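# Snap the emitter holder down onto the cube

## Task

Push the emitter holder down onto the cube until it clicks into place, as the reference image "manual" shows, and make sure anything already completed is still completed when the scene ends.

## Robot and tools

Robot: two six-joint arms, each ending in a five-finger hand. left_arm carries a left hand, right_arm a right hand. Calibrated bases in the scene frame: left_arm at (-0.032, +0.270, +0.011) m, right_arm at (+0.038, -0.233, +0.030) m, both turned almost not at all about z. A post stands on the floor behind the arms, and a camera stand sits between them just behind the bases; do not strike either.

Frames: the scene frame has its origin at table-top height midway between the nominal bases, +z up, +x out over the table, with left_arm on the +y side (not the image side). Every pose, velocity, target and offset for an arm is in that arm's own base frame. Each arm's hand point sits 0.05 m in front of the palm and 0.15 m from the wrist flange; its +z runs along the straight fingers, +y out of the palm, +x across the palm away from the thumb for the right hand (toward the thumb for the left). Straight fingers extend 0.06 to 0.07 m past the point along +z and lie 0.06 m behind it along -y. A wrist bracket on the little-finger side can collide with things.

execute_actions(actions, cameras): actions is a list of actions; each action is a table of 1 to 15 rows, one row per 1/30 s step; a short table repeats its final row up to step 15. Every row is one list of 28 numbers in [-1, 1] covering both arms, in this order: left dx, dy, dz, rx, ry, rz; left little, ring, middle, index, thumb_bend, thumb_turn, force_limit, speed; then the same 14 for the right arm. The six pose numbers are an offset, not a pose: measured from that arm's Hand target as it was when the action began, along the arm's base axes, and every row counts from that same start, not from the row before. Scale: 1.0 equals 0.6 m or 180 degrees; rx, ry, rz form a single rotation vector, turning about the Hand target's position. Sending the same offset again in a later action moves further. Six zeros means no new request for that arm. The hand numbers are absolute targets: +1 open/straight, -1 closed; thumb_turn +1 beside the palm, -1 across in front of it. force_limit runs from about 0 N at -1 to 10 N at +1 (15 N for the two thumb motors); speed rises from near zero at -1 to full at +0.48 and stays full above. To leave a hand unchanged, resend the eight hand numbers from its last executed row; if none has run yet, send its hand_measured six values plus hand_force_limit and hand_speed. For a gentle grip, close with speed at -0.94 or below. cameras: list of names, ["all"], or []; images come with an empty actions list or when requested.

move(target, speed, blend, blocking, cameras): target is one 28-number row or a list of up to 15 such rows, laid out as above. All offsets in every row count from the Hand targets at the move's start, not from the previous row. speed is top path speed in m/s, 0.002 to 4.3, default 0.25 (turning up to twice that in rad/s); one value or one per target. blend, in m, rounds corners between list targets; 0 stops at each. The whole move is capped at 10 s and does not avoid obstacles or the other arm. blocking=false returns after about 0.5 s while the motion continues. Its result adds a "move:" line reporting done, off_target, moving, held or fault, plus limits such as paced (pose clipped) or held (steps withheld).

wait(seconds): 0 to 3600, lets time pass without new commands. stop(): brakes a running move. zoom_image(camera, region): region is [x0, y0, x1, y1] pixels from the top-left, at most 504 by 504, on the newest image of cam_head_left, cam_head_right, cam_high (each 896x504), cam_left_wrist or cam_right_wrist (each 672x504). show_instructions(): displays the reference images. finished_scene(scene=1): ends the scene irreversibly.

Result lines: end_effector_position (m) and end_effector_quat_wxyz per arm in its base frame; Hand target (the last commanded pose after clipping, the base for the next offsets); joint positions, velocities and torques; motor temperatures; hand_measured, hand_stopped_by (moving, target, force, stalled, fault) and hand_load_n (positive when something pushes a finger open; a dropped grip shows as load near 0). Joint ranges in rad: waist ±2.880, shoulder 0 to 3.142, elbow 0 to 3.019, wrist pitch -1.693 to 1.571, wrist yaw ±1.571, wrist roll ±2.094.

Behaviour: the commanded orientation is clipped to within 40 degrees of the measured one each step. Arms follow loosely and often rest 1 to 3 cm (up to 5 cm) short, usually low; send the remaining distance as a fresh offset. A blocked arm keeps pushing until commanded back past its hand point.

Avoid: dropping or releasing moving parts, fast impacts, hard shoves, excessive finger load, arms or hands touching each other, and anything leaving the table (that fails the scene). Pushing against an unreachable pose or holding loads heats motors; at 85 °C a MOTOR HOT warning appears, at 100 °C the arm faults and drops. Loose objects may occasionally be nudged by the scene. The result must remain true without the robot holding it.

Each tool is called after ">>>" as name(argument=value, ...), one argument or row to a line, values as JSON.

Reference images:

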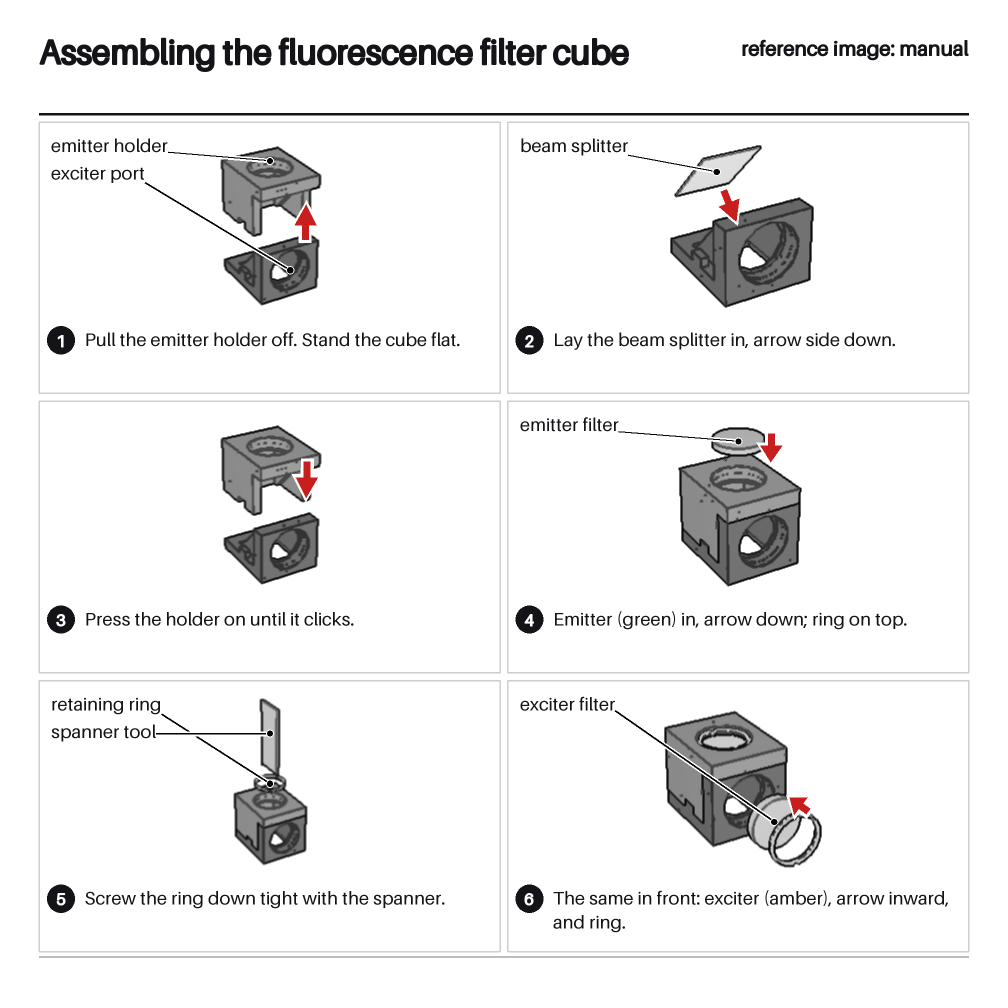

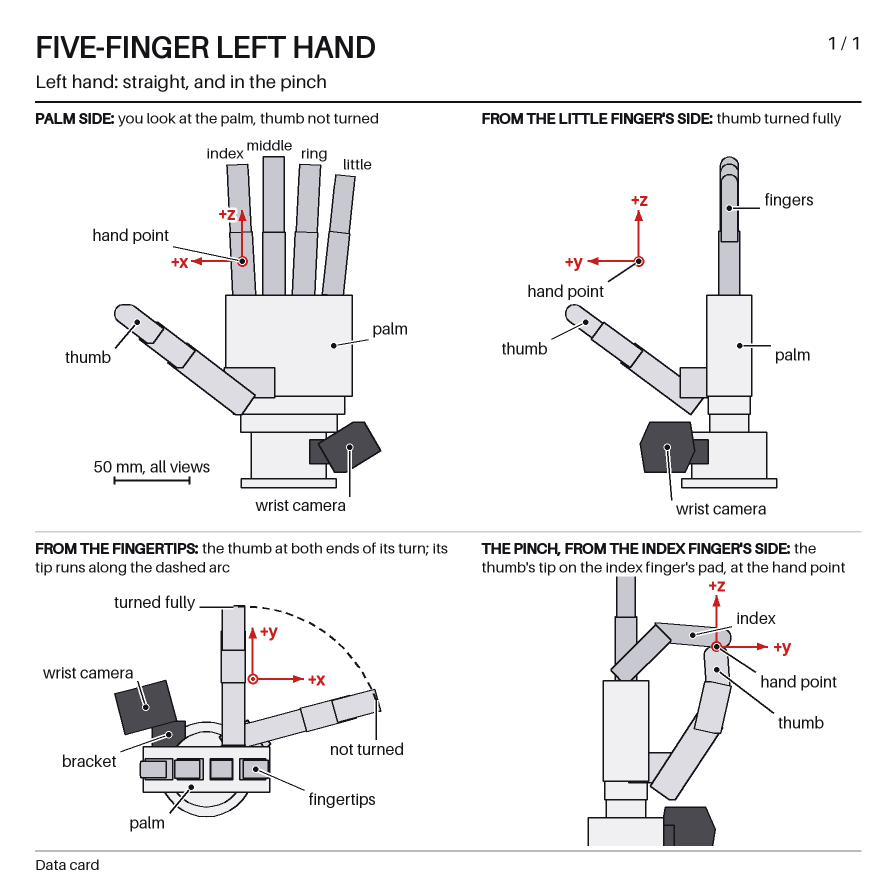

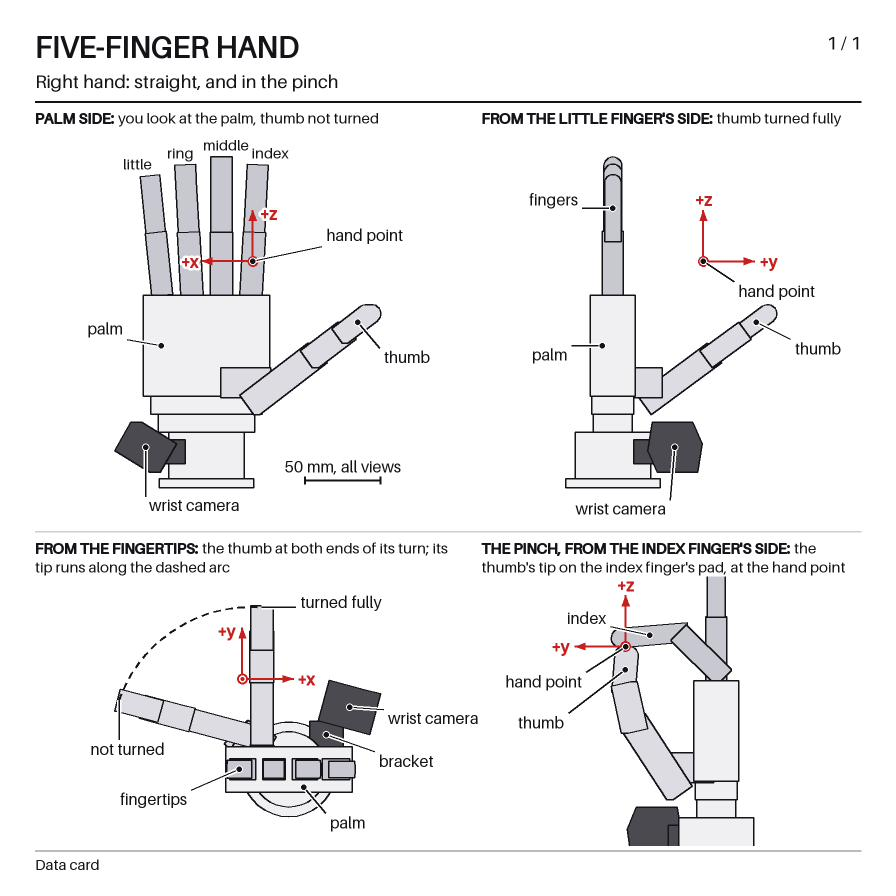

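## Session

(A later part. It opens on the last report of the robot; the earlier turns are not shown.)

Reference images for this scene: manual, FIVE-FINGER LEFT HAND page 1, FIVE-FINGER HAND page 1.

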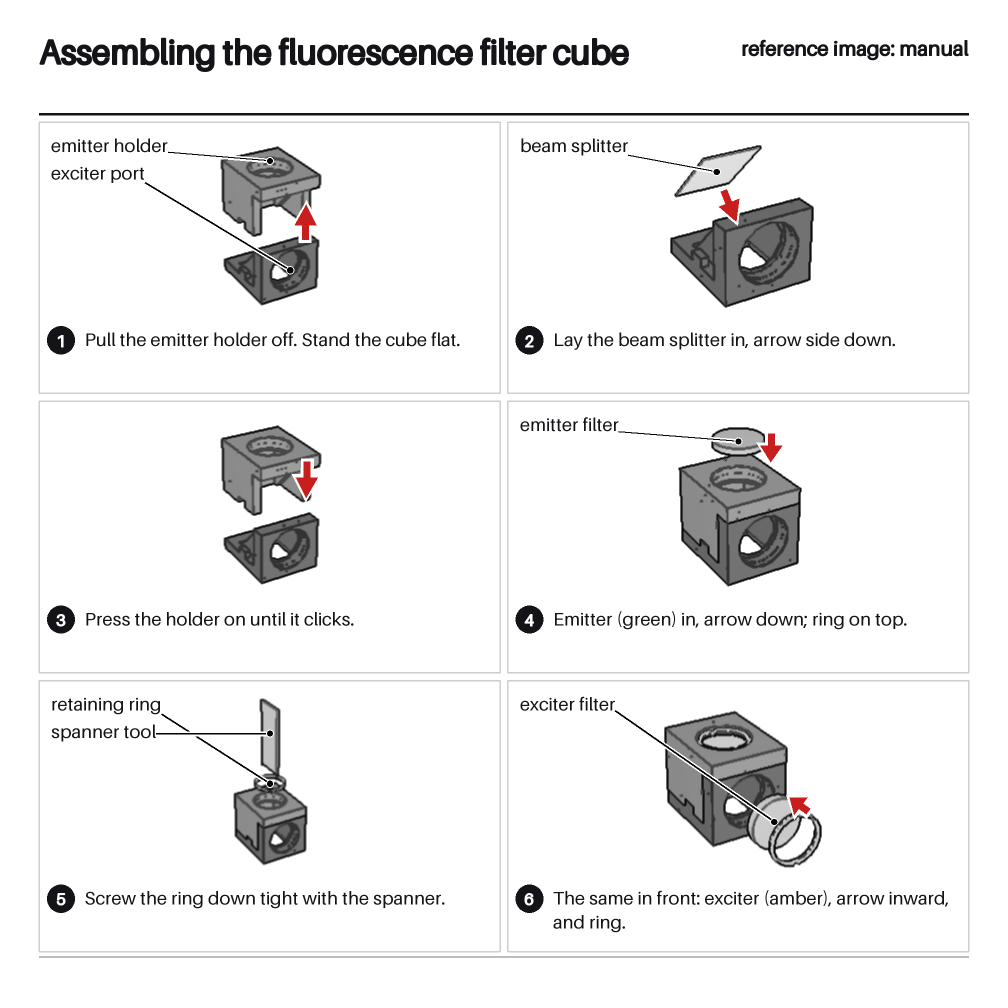

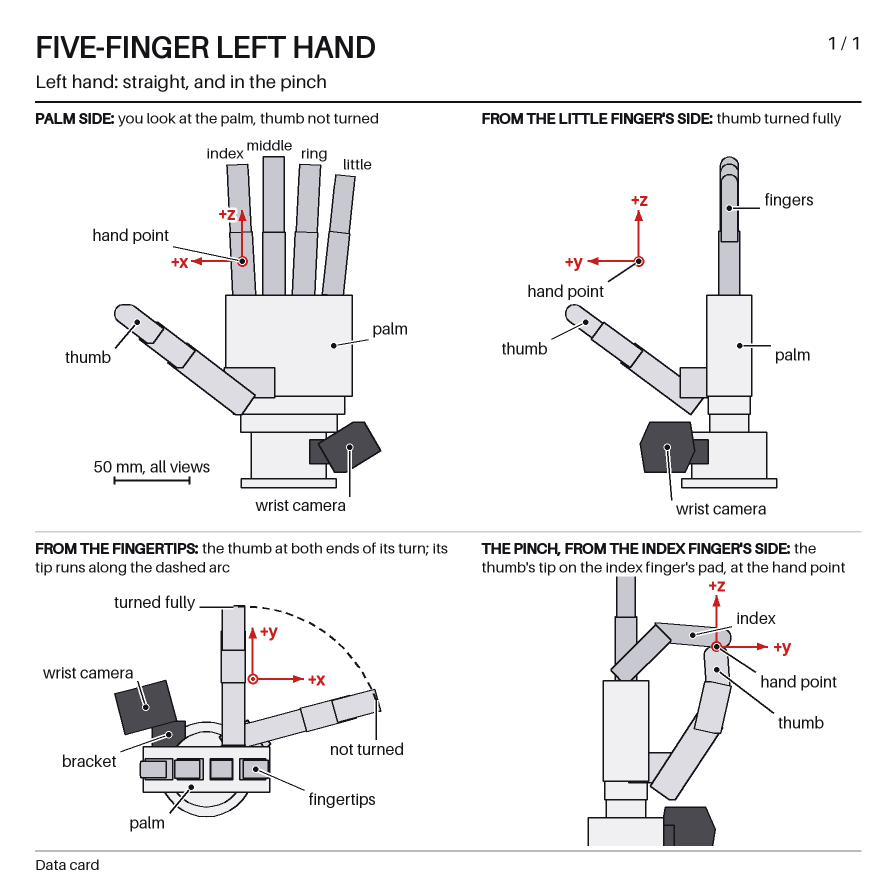

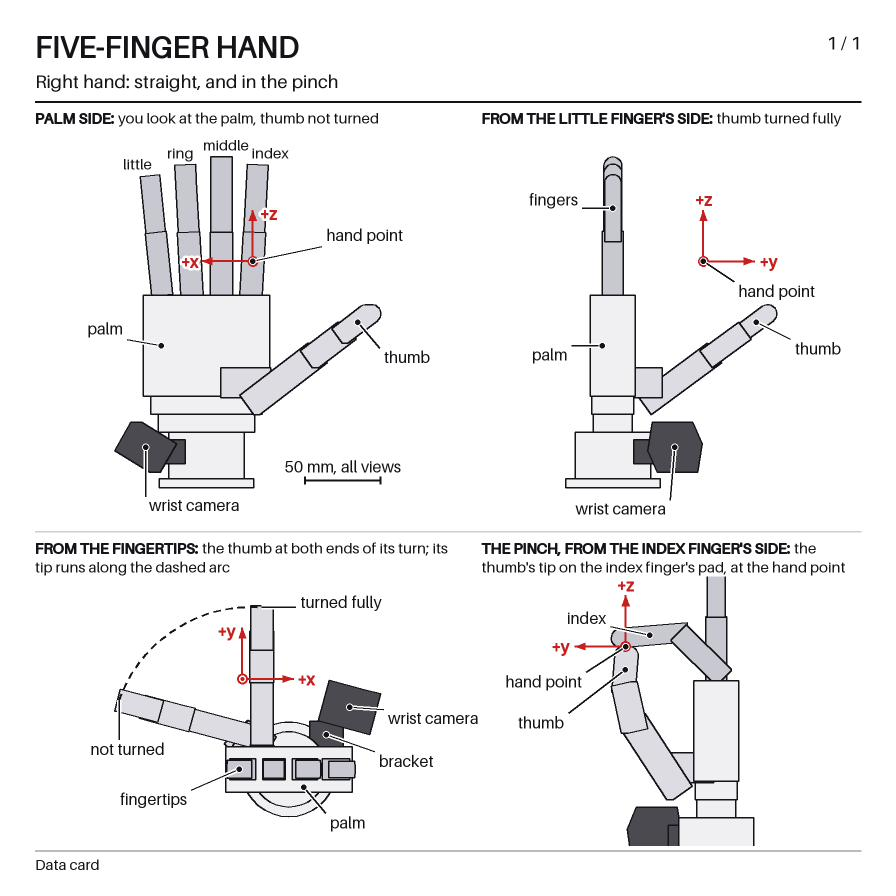

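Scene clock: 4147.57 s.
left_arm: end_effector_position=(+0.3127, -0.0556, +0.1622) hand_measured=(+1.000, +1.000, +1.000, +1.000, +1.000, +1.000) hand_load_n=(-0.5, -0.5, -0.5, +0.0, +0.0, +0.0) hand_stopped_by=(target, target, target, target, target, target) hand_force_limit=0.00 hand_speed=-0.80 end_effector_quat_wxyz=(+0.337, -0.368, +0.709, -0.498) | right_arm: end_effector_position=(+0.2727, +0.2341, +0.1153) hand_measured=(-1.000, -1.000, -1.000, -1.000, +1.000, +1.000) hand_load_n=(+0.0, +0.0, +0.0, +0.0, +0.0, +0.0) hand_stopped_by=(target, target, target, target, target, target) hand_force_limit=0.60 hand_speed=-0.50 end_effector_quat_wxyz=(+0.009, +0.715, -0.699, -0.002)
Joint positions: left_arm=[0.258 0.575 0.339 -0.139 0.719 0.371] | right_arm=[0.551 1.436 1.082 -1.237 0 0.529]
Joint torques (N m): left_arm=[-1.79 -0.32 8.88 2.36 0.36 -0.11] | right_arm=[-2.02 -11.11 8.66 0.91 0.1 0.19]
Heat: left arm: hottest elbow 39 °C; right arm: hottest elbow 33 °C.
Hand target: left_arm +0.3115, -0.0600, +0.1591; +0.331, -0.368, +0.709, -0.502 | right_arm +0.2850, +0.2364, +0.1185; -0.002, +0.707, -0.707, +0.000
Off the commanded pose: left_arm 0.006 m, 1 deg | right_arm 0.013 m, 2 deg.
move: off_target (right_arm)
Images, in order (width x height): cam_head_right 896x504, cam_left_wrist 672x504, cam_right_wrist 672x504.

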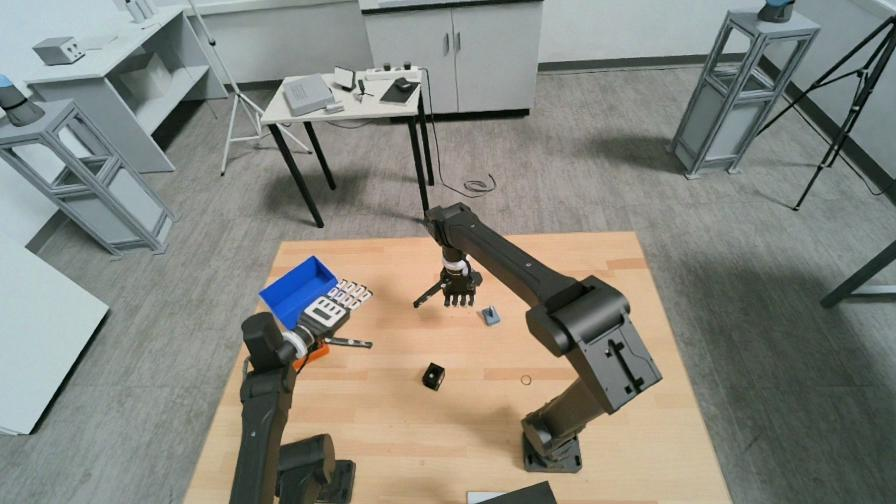

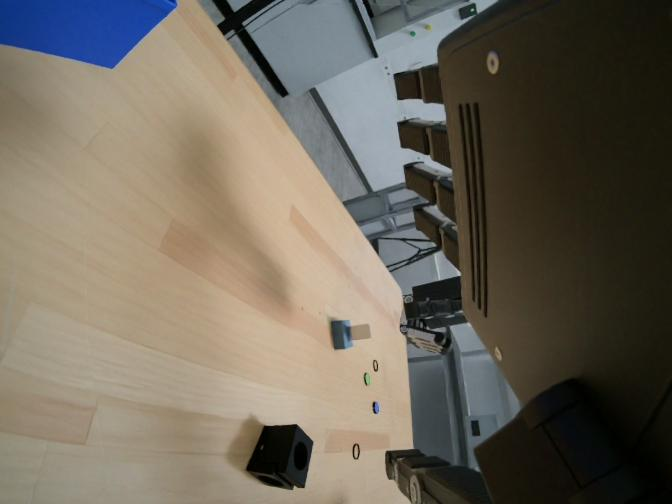

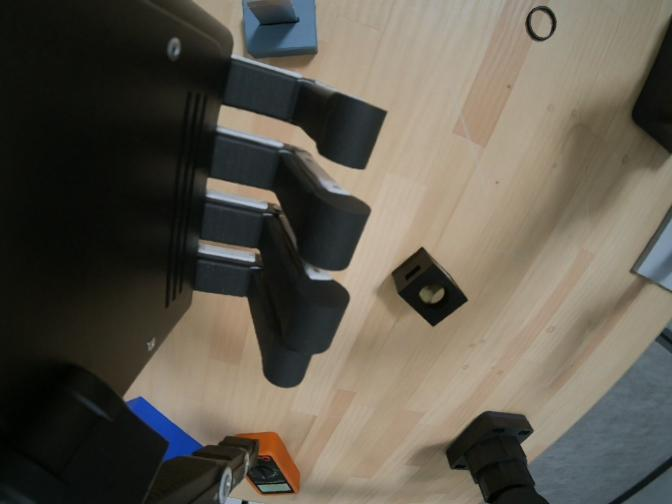

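>>> zoom_image(
  camera="cam_right_wrist",
  region=[380, 235, 480, 335],
)

Scaled by 5.040 from the camera's image (finer frame: 960x720).

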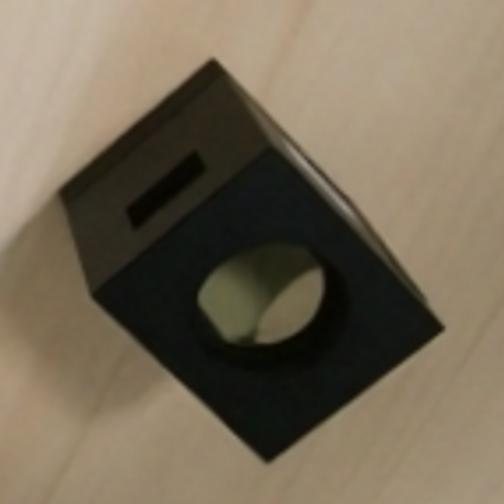

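>>> move(
  target=[0,0,0,0,0,0,1,1,1,1,1,1,0,-0.8,-0.02,0.03,-0.1,0,0,0,-1,-1,-1,-1,1,1,0.6,-0.5],
  speed=0.08,
  cameras=["cam_right_wrist","cam_head_right"],
)

Scene clock: 4155.27 s.
left_arm: end_effector_position=(+0.3127, -0.0556, +0.1622) hand_measured=(+1.000, +1.000, +1.000, +1.000, +1.000, +1.000) hand_load_n=(+0.0, +0.0, +0.0, +0.0, +0.0, +0.0) hand_stopped_by=(target, target, target, target, target, target) hand_force_limit=0.00 hand_speed=-0.80 end_effector_quat_wxyz=(+0.337, -0.368, +0.709, -0.498) | right_arm: end_effector_position=(+0.2749, +0.2493, +0.0612) hand_measured=(-1.000, -1.000, -1.000, -1.000, +1.000, +1.000) hand_load_n=(+0.0, +0.0, +0.0, +0.5, +0.0, +0.0) hand_stopped_by=(target, target, target, target, target, target) hand_force_limit=0.60 hand_speed=-0.50 end_effector_quat_wxyz=(+0.000, +0.706, -0.708, +0.000)
Joint positions: left_arm=[0.258 0.575 0.339 -0.139 0.719 0.371] | right_arm=[0.579 1.506 1.005 -1.071 0 0.582]
Joint torques (N m): left_arm=[-1.85 -0.26 8.91 2.35 0.35 -0.11] | right_arm=[0.56 -11.93 6.6 0.91 0.1 0.2]
Heat: left arm: hottest elbow 39 °C; right arm: hottest elbow 33 °C.
Hand target: left_arm +0.3115, -0.0600, +0.1591; +0.331, -0.368, +0.709, -0.502 | right_arm +0.2729, +0.2544, +0.0585; -0.002, +0.707, -0.707, +0.000
Off the commanded pose: left_arm 0.006 m, 1 deg | right_arm 0.006 m, 0 deg.
move: done
Images, in order (width x height): cam_head_right 896x504, cam_right_wrist 672x504.

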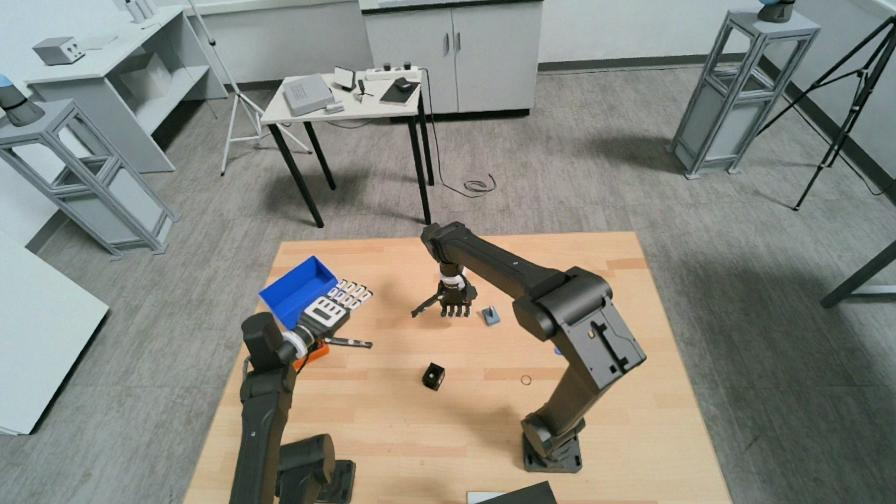

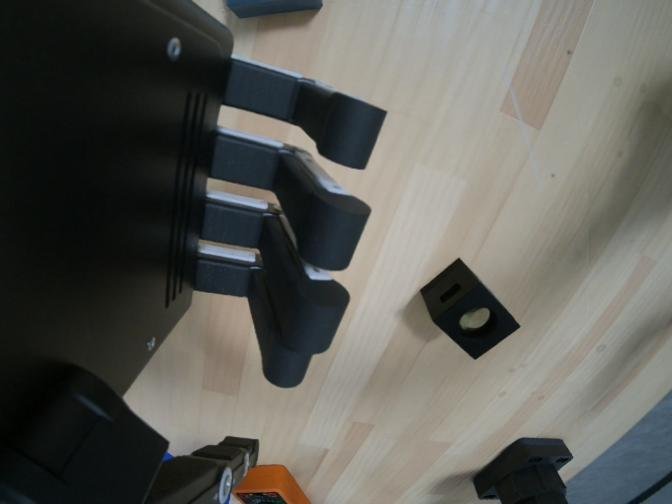

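>>> zoom_image(
  camera="cam_right_wrist",
  region=[415, 250, 530, 365],
)

>>> show_instructions(
)

Scaled by 4.383 from the camera's image (finer frame: 960x720).

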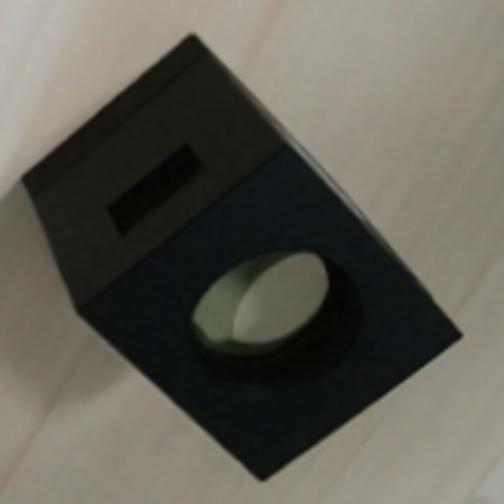

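Reference images for this scene: manual, FIVE-FINGER LEFT HAND page 1, FIVE-FINGER HAND page 1.

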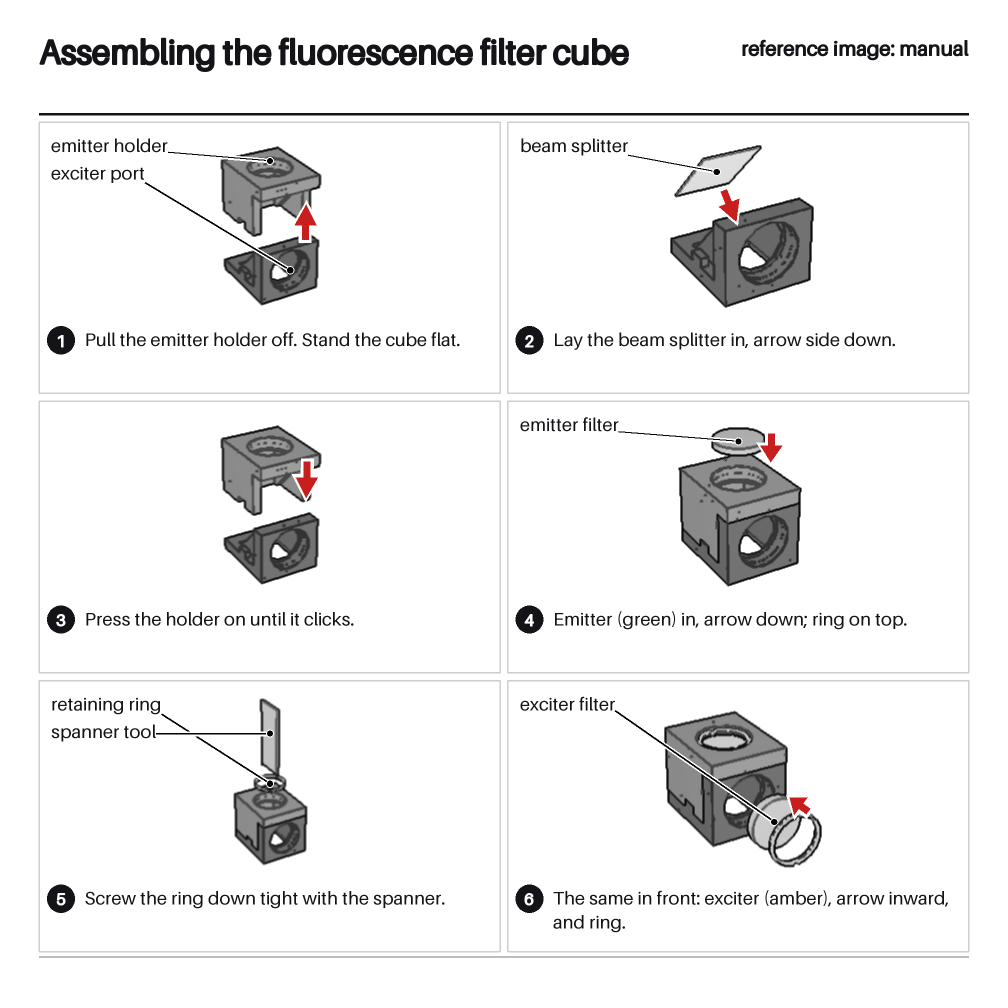

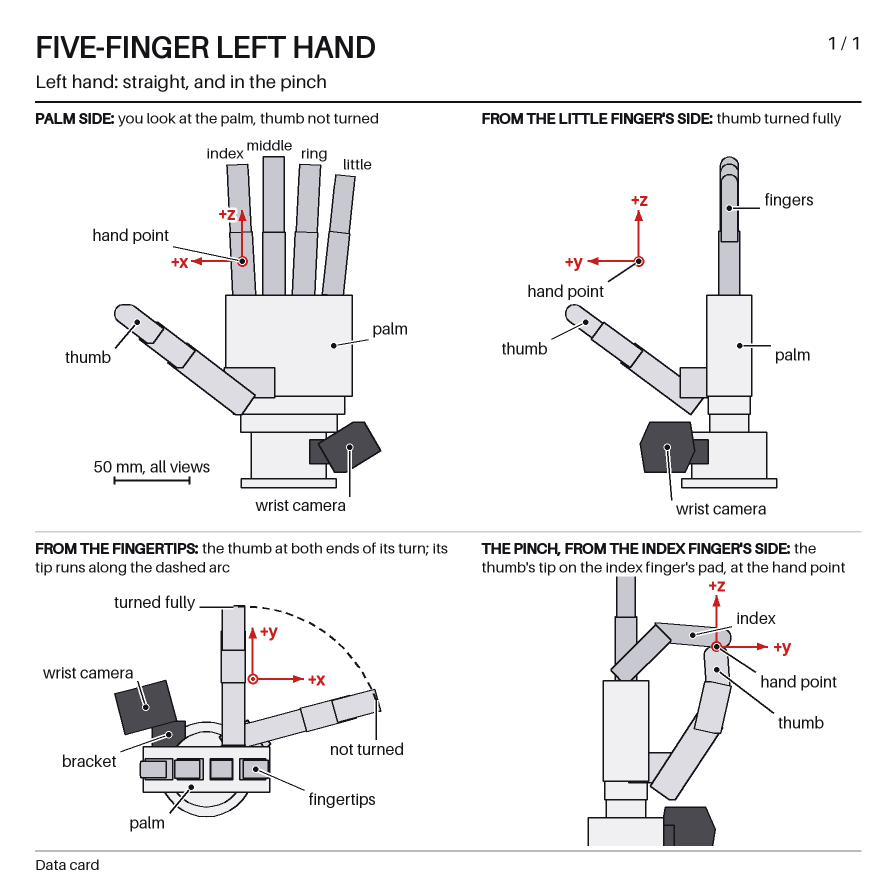

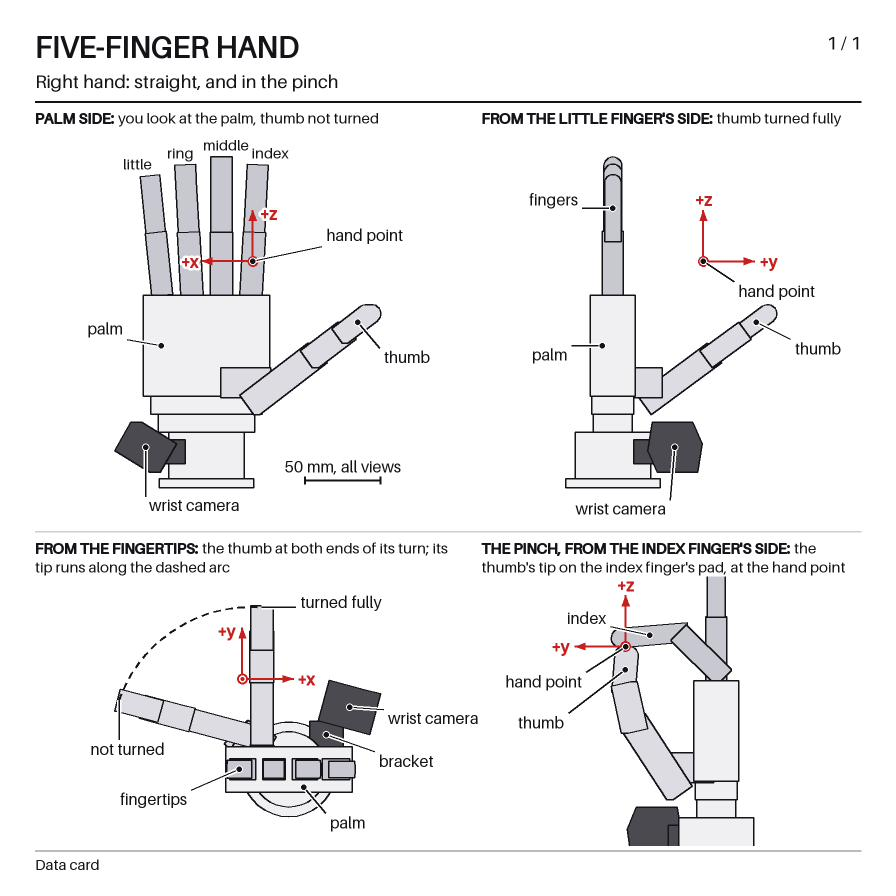

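>>> execute_actions(
  actions=[],
)

Scene clock: 4173.80 s.
left_arm: end_effector_position=(+0.3127, -0.0556, +0.1622) hand_measured=(+1.000, +1.000, +1.000, +1.000, +1.000, +1.000) hand_load_n=(+0.0, +0.0, +0.0, +0.0, +0.0, +0.0) hand_stopped_by=(target, target, target, target, target, target) hand_force_limit=0.00 hand_speed=-0.80 end_effector_quat_wxyz=(+0.337, -0.368, +0.709, -0.498) | right_arm: end_effector_position=(+0.2750, +0.2494, +0.0612) hand_measured=(-1.000, -1.000, -1.000, -1.000, +1.000, +1.000) hand_load_n=(+0.0, +0.0, +0.0, +0.0, +0.0, +0.0) hand_stopped_by=(target, target, target, target, target, target) hand_force_limit=0.60 hand_speed=-0.50 end_effector_quat_wxyz=(+0.000, +0.705, -0.709, +0.000)
Joint positions: left_arm=[0.258 0.575 0.339 -0.139 0.719 0.371] | right_arm=[0.579 1.506 1.005 -1.07 0 0.583]
Joint velocities: within noise
Joint torques (N m): left_arm=[-1.49 -0.03 8.98 2.43 0.36 -0.11] | right_arm=[0.5 -11.87 6.63 0.92 0.09 0.19]
Motor temperatures (°C): left_arm=[26 23 39 27 24 24] | right_arm=[26 26 33 24 25 25]
Heat: left arm: hottest elbow 39 °C; right arm: hottest elbow 33 °C.
Hand target: left_arm +0.3115, -0.0600, +0.1591; +0.331, -0.368, +0.709, -0.502 | right_arm +0.2730, +0.2544, +0.0585; -0.002, +0.708, -0.707, +0.000
Off the commanded pose: left_arm 0.006 m, 1 deg | right_arm 0.006 m, 0 deg.

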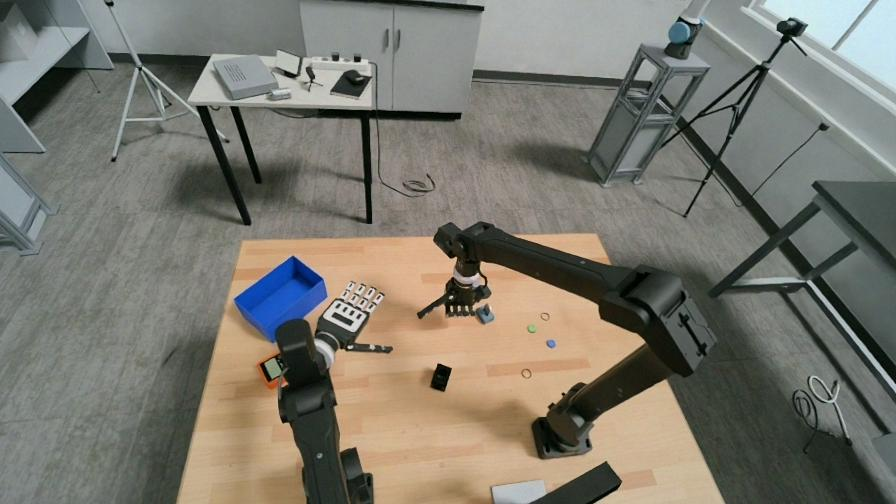

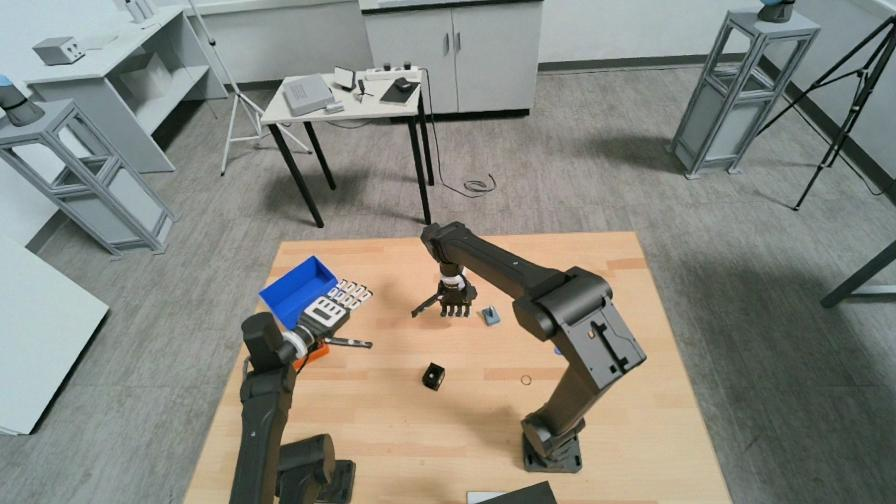

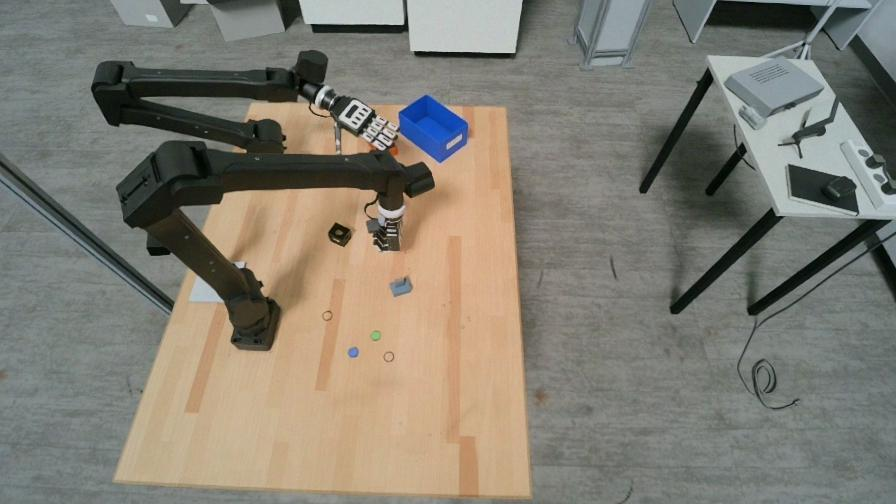

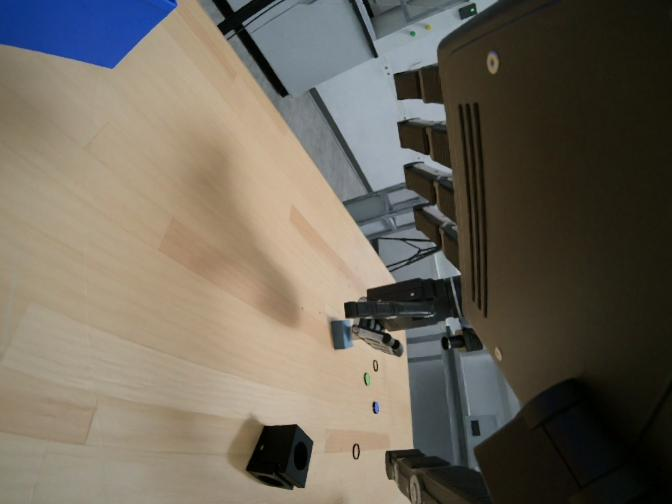

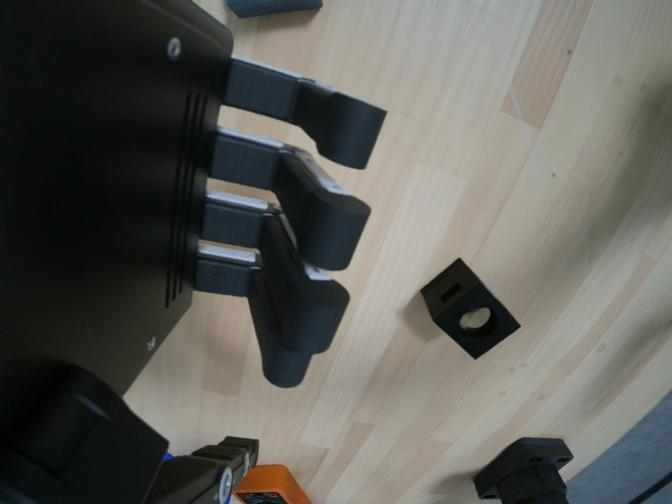

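>>> zoom_image(
  camera="cam_right_wrist",
  region=[410, 245, 530, 365],
)

>>> zoom_image(
  camera="cam_left_wrist",
  region=[235, 415, 325, 500],
)

>>> zoom_image(
  camera="cam_high",
  region=[320, 210, 360, 250],
)

>>> zoom_image(
  camera="cam_head_right",
  region=[405, 345, 465, 405],
)

Scaled by 4.200 from the camera's image (finer frame: 960x720).

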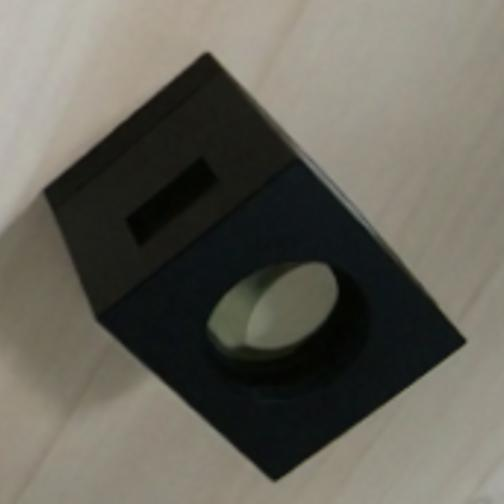

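Scaled by 5.600 from the camera's image (finer frame: 960x720).

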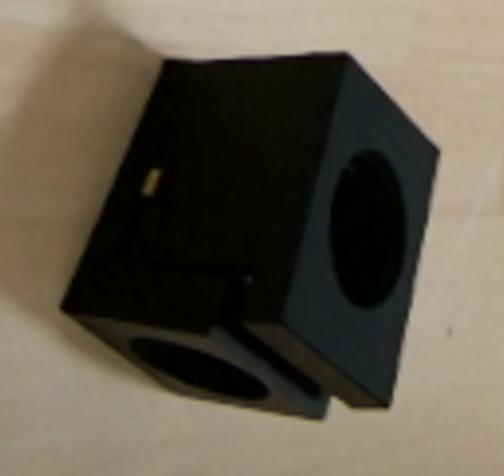

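Scaled by 12.600.

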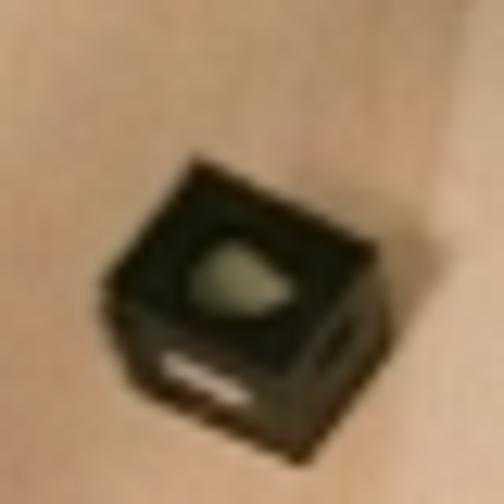

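Scaled by 8.400.

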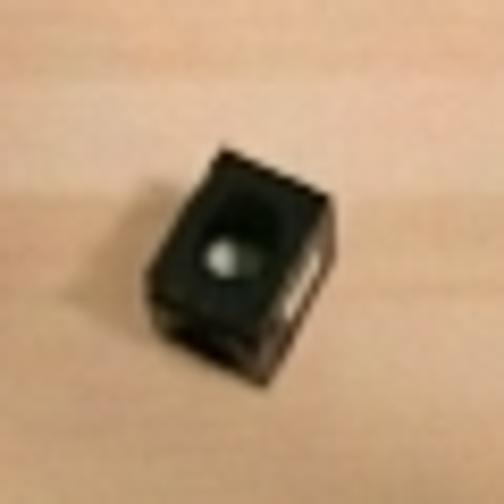

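>>> move(
  target=[
    [0,0,0,0,0,0,1,1,1,1,1,1,0,-0.8,0,-0.05,0.12,0,0,0,-1,-1,-1,-1,1,1,0.6,-0.5],
    [0,0,0,0,0,0,1,1,1,1,1,1,0,-0.8,-0.05,-0.3,0.12,0,0,0,-1,-1,-1,-1,1,1,0.6,-0.5],
  ],
  blend=[0.03,0],
  speed=0.2,
  cameras=["cam_right_wrist"],
)

>>> move(
  target=[-0.008,-0.15,-0.07,0,0,0,1,1,1,1,1,1,0,-0.8,0,0,0,0,0,0,-1,-1,-1,-1,1,1,0.6,-0.5],
  speed=0.12,
  cameras=["cam_left_wrist","cam_high"],
)

Scene clock: 4206.27 s.
left_arm: end_effector_position=(+0.3127, -0.0556, +0.1622) hand_measured=(+1.000, +1.000, +1.000, +1.000, +1.000, +1.000) hand_load_n=(+0.0, -0.5, +0.0, +0.0, +0.0, +0.0) hand_stopped_by=(target, target, target, target, target, target) hand_force_limit=0.00 hand_speed=-0.80 end_effector_quat_wxyz=(+0.337, -0.368, +0.709, -0.498) | right_arm: end_effector_position=(+0.2459, +0.0785, +0.1278) hand_measured=(-1.000, -1.000, -1.000, -1.000, +1.000, +1.000) hand_load_n=(+0.0, +0.0, +0.0, +0.0, +0.0, +0.0) hand_stopped_by=(target, target, target, target, target, target) hand_force_limit=0.60 hand_speed=-0.50 end_effector_quat_wxyz=(-0.001, +0.709, -0.705, +0.001)
Joint positions: left_arm=[0.258 0.575 0.339 -0.139 0.719 0.371] | right_arm=[0.157 1.19 0.894 -1.273 0.001 0.151]
Joint torques (N m): left_arm=[-1.67 -0.26 8.96 2.35 0.38 -0.12] | right_arm=[-1.96 -9 7.2 0.23 0.04 0.05]
Heat: left arm: hottest elbow 39 °C; right arm: hottest elbow 33 °C.
Hand target: left_arm +0.3115, -0.0600, +0.1591; +0.331, -0.368, +0.709, -0.502 | right_arm +0.2429, +0.0745, +0.1305; -0.002, +0.707, -0.707, +0.000
Off the commanded pose: left_arm 0.006 m, 1 deg | right_arm 0.006 m, 0 deg.
move: done

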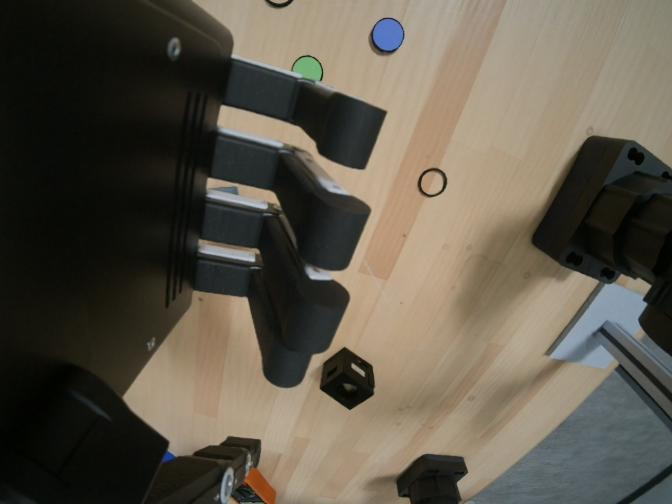

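Scene clock: 4207.97 s.
left_arm: end_effector_position=(+0.3095, -0.1463, +0.1219) hand_measured=(+1.000, +1.000, +1.000, +1.000, +1.000, +1.000) hand_load_n=(+0.0, +0.0, +0.0, +0.0, +0.0, +0.0) hand_stopped_by=(target, target, target, target, target, target) hand_force_limit=0.00 hand_speed=-0.80 end_effector_quat_wxyz=(+0.337, -0.367, +0.709, -0.500) | right_arm: end_effector_position=(+0.2459, +0.0783, +0.1278) hand_measured=(-1.000, -1.000, -1.000, -1.000, +1.000, +1.000) hand_load_n=(+0.0, +0.0, +0.0, +0.0, +0.0, +0.0) hand_stopped_by=(target, target, target, target, target, target) hand_force_limit=0.60 hand_speed=-0.50 end_effector_quat_wxyz=(-0.001, +0.710, -0.705, +0.001)
Joint positions: left_arm=[-0.249 0.631 0.222 0.123 0.241 0.186] | right_arm=[0.157 1.19 0.894 -1.273 0.001 0.15]
Joint torques (N m): left_arm=[-1.67 -0.15 8.42 2.73 0.04 -0.15] | right_arm=[-1.96 -9 7.19 0.21 0.03 0.04]
Heat: left arm: hottest elbow 39 °C; right arm: hottest elbow 33 °C.
Hand target: left_arm +0.3067, -0.1500, +0.1170; +0.331, -0.368, +0.709, -0.502 | right_arm +0.2429, +0.0744, +0.1305; -0.002, +0.707, -0.707, +0.000
Off the commanded pose: left_arm 0.007 m, 1 deg | right_arm 0.006 m, 0 deg.
move: done
Images, in order (width x height): cam_high 896x504, cam_left_wrist 672x504.

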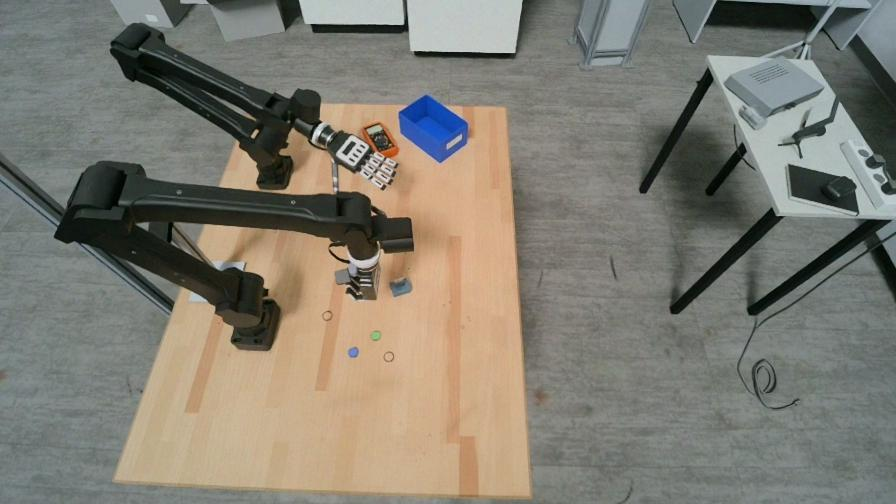

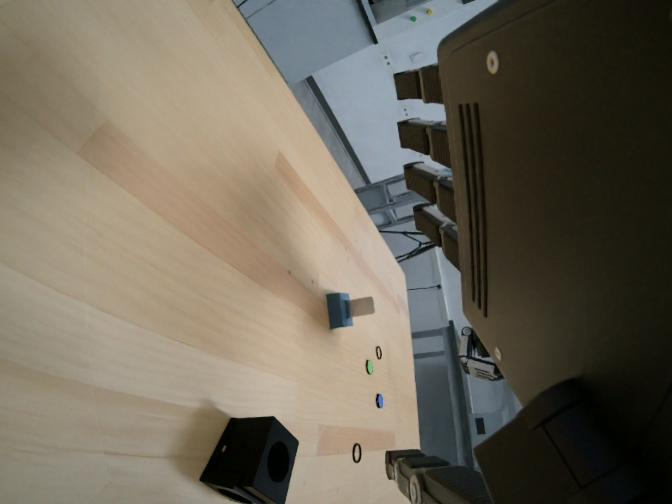

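>>> move(
  target=[-0.17,-0.03,-0.03,0,0,0,1,1,1,1,1,1,0,-0.8,0,0,0,0,0,0,-1,-1,-1,-1,1,1,0.6,-0.5],
  speed=0.12,
  cameras=["cam_left_wrist","cam_high"],
)

Scene clock: 4213.23 s.
left_arm: end_effector_position=(+0.2079, -0.1662, +0.0984) hand_measured=(+1.000, +1.000, +1.000, +1.000, +1.000, +1.000) hand_load_n=(+0.0, -0.5, +0.0, +0.0, +0.0, +0.0) hand_stopped_by=(target, target, target, target, target, target) hand_force_limit=0.00 hand_speed=-0.80 end_effector_quat_wxyz=(+0.335, -0.368, +0.711, -0.497) | right_arm: end_effector_position=(+0.2459, +0.0783, +0.1278) hand_measured=(-1.000, -1.000, -1.000, -1.000, +1.000, +1.000) hand_load_n=(+0.0, +0.0, +0.0, +0.0, +0.0, +0.0) hand_stopped_by=(target, target, target, target, target, target) hand_force_limit=0.60 hand_speed=-0.50 end_effector_quat_wxyz=(-0.001, +0.710, -0.705, +0.001)
Joint positions: left_arm=[-0.733 0.02 0.097 -0.369 -0.224 0.049] | right_arm=[0.157 1.19 0.894 -1.273 0.001 0.15]
Joint torques (N m): left_arm=[-1.73 1.79 9.92 1.81 -0.11 -0.13] | right_arm=[-1.96 -9.05 7.19 0.21 0.03 0.05]
Heat: left arm: hottest elbow 39 °C; right arm: hottest elbow 33 °C.
Hand target: left_arm +0.2048, -0.1680, +0.0991; +0.331, -0.368, +0.709, -0.502 | right_arm +0.2429, +0.0744, +0.1305; -0.002, +0.707, -0.707, +0.000
Off the commanded pose: left_arm 0.004 m, 1 deg | right_arm 0.006 m, 0 deg.
joint sent to its limit (left arm) — joint 2 (shoulder), lower limit. The joint targets still meet the commanded pose.
move: done
Images, in order (width x height): cam_high 896x504, cam_left_wrist 672x504.

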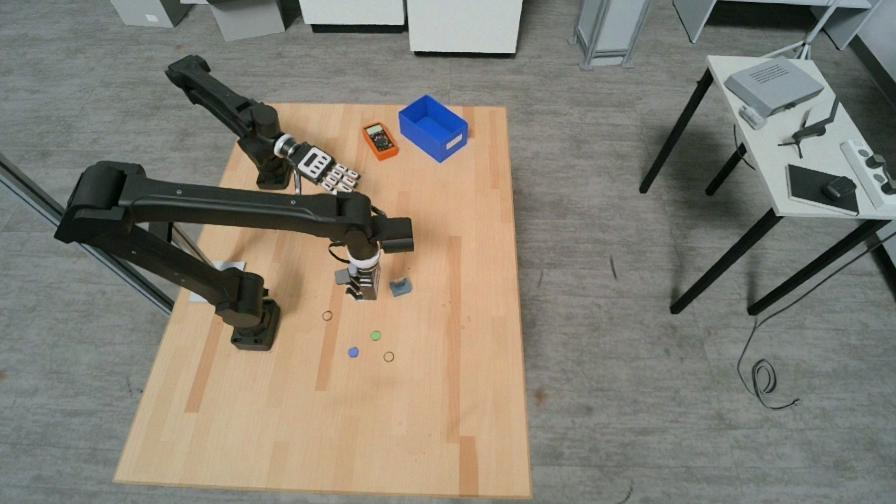

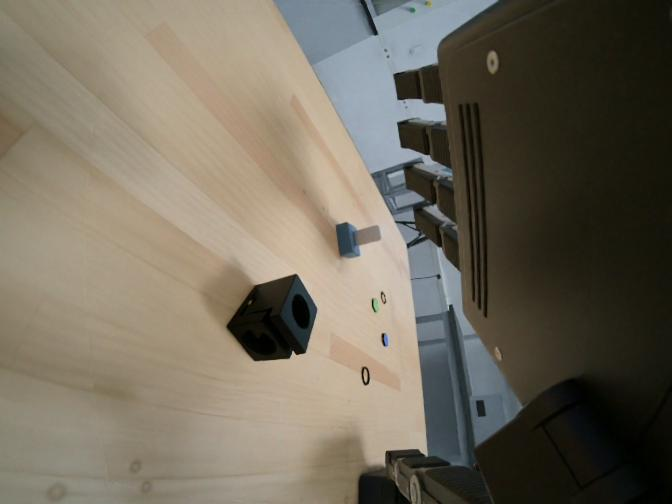

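>>> zoom_image(
  camera="cam_left_wrist",
  region=[220, 265, 325, 370],
)

Scaled by 4.800 from the camera's image (finer frame: 960x720).

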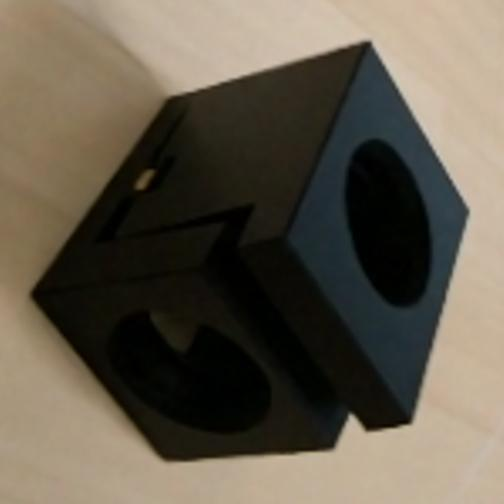

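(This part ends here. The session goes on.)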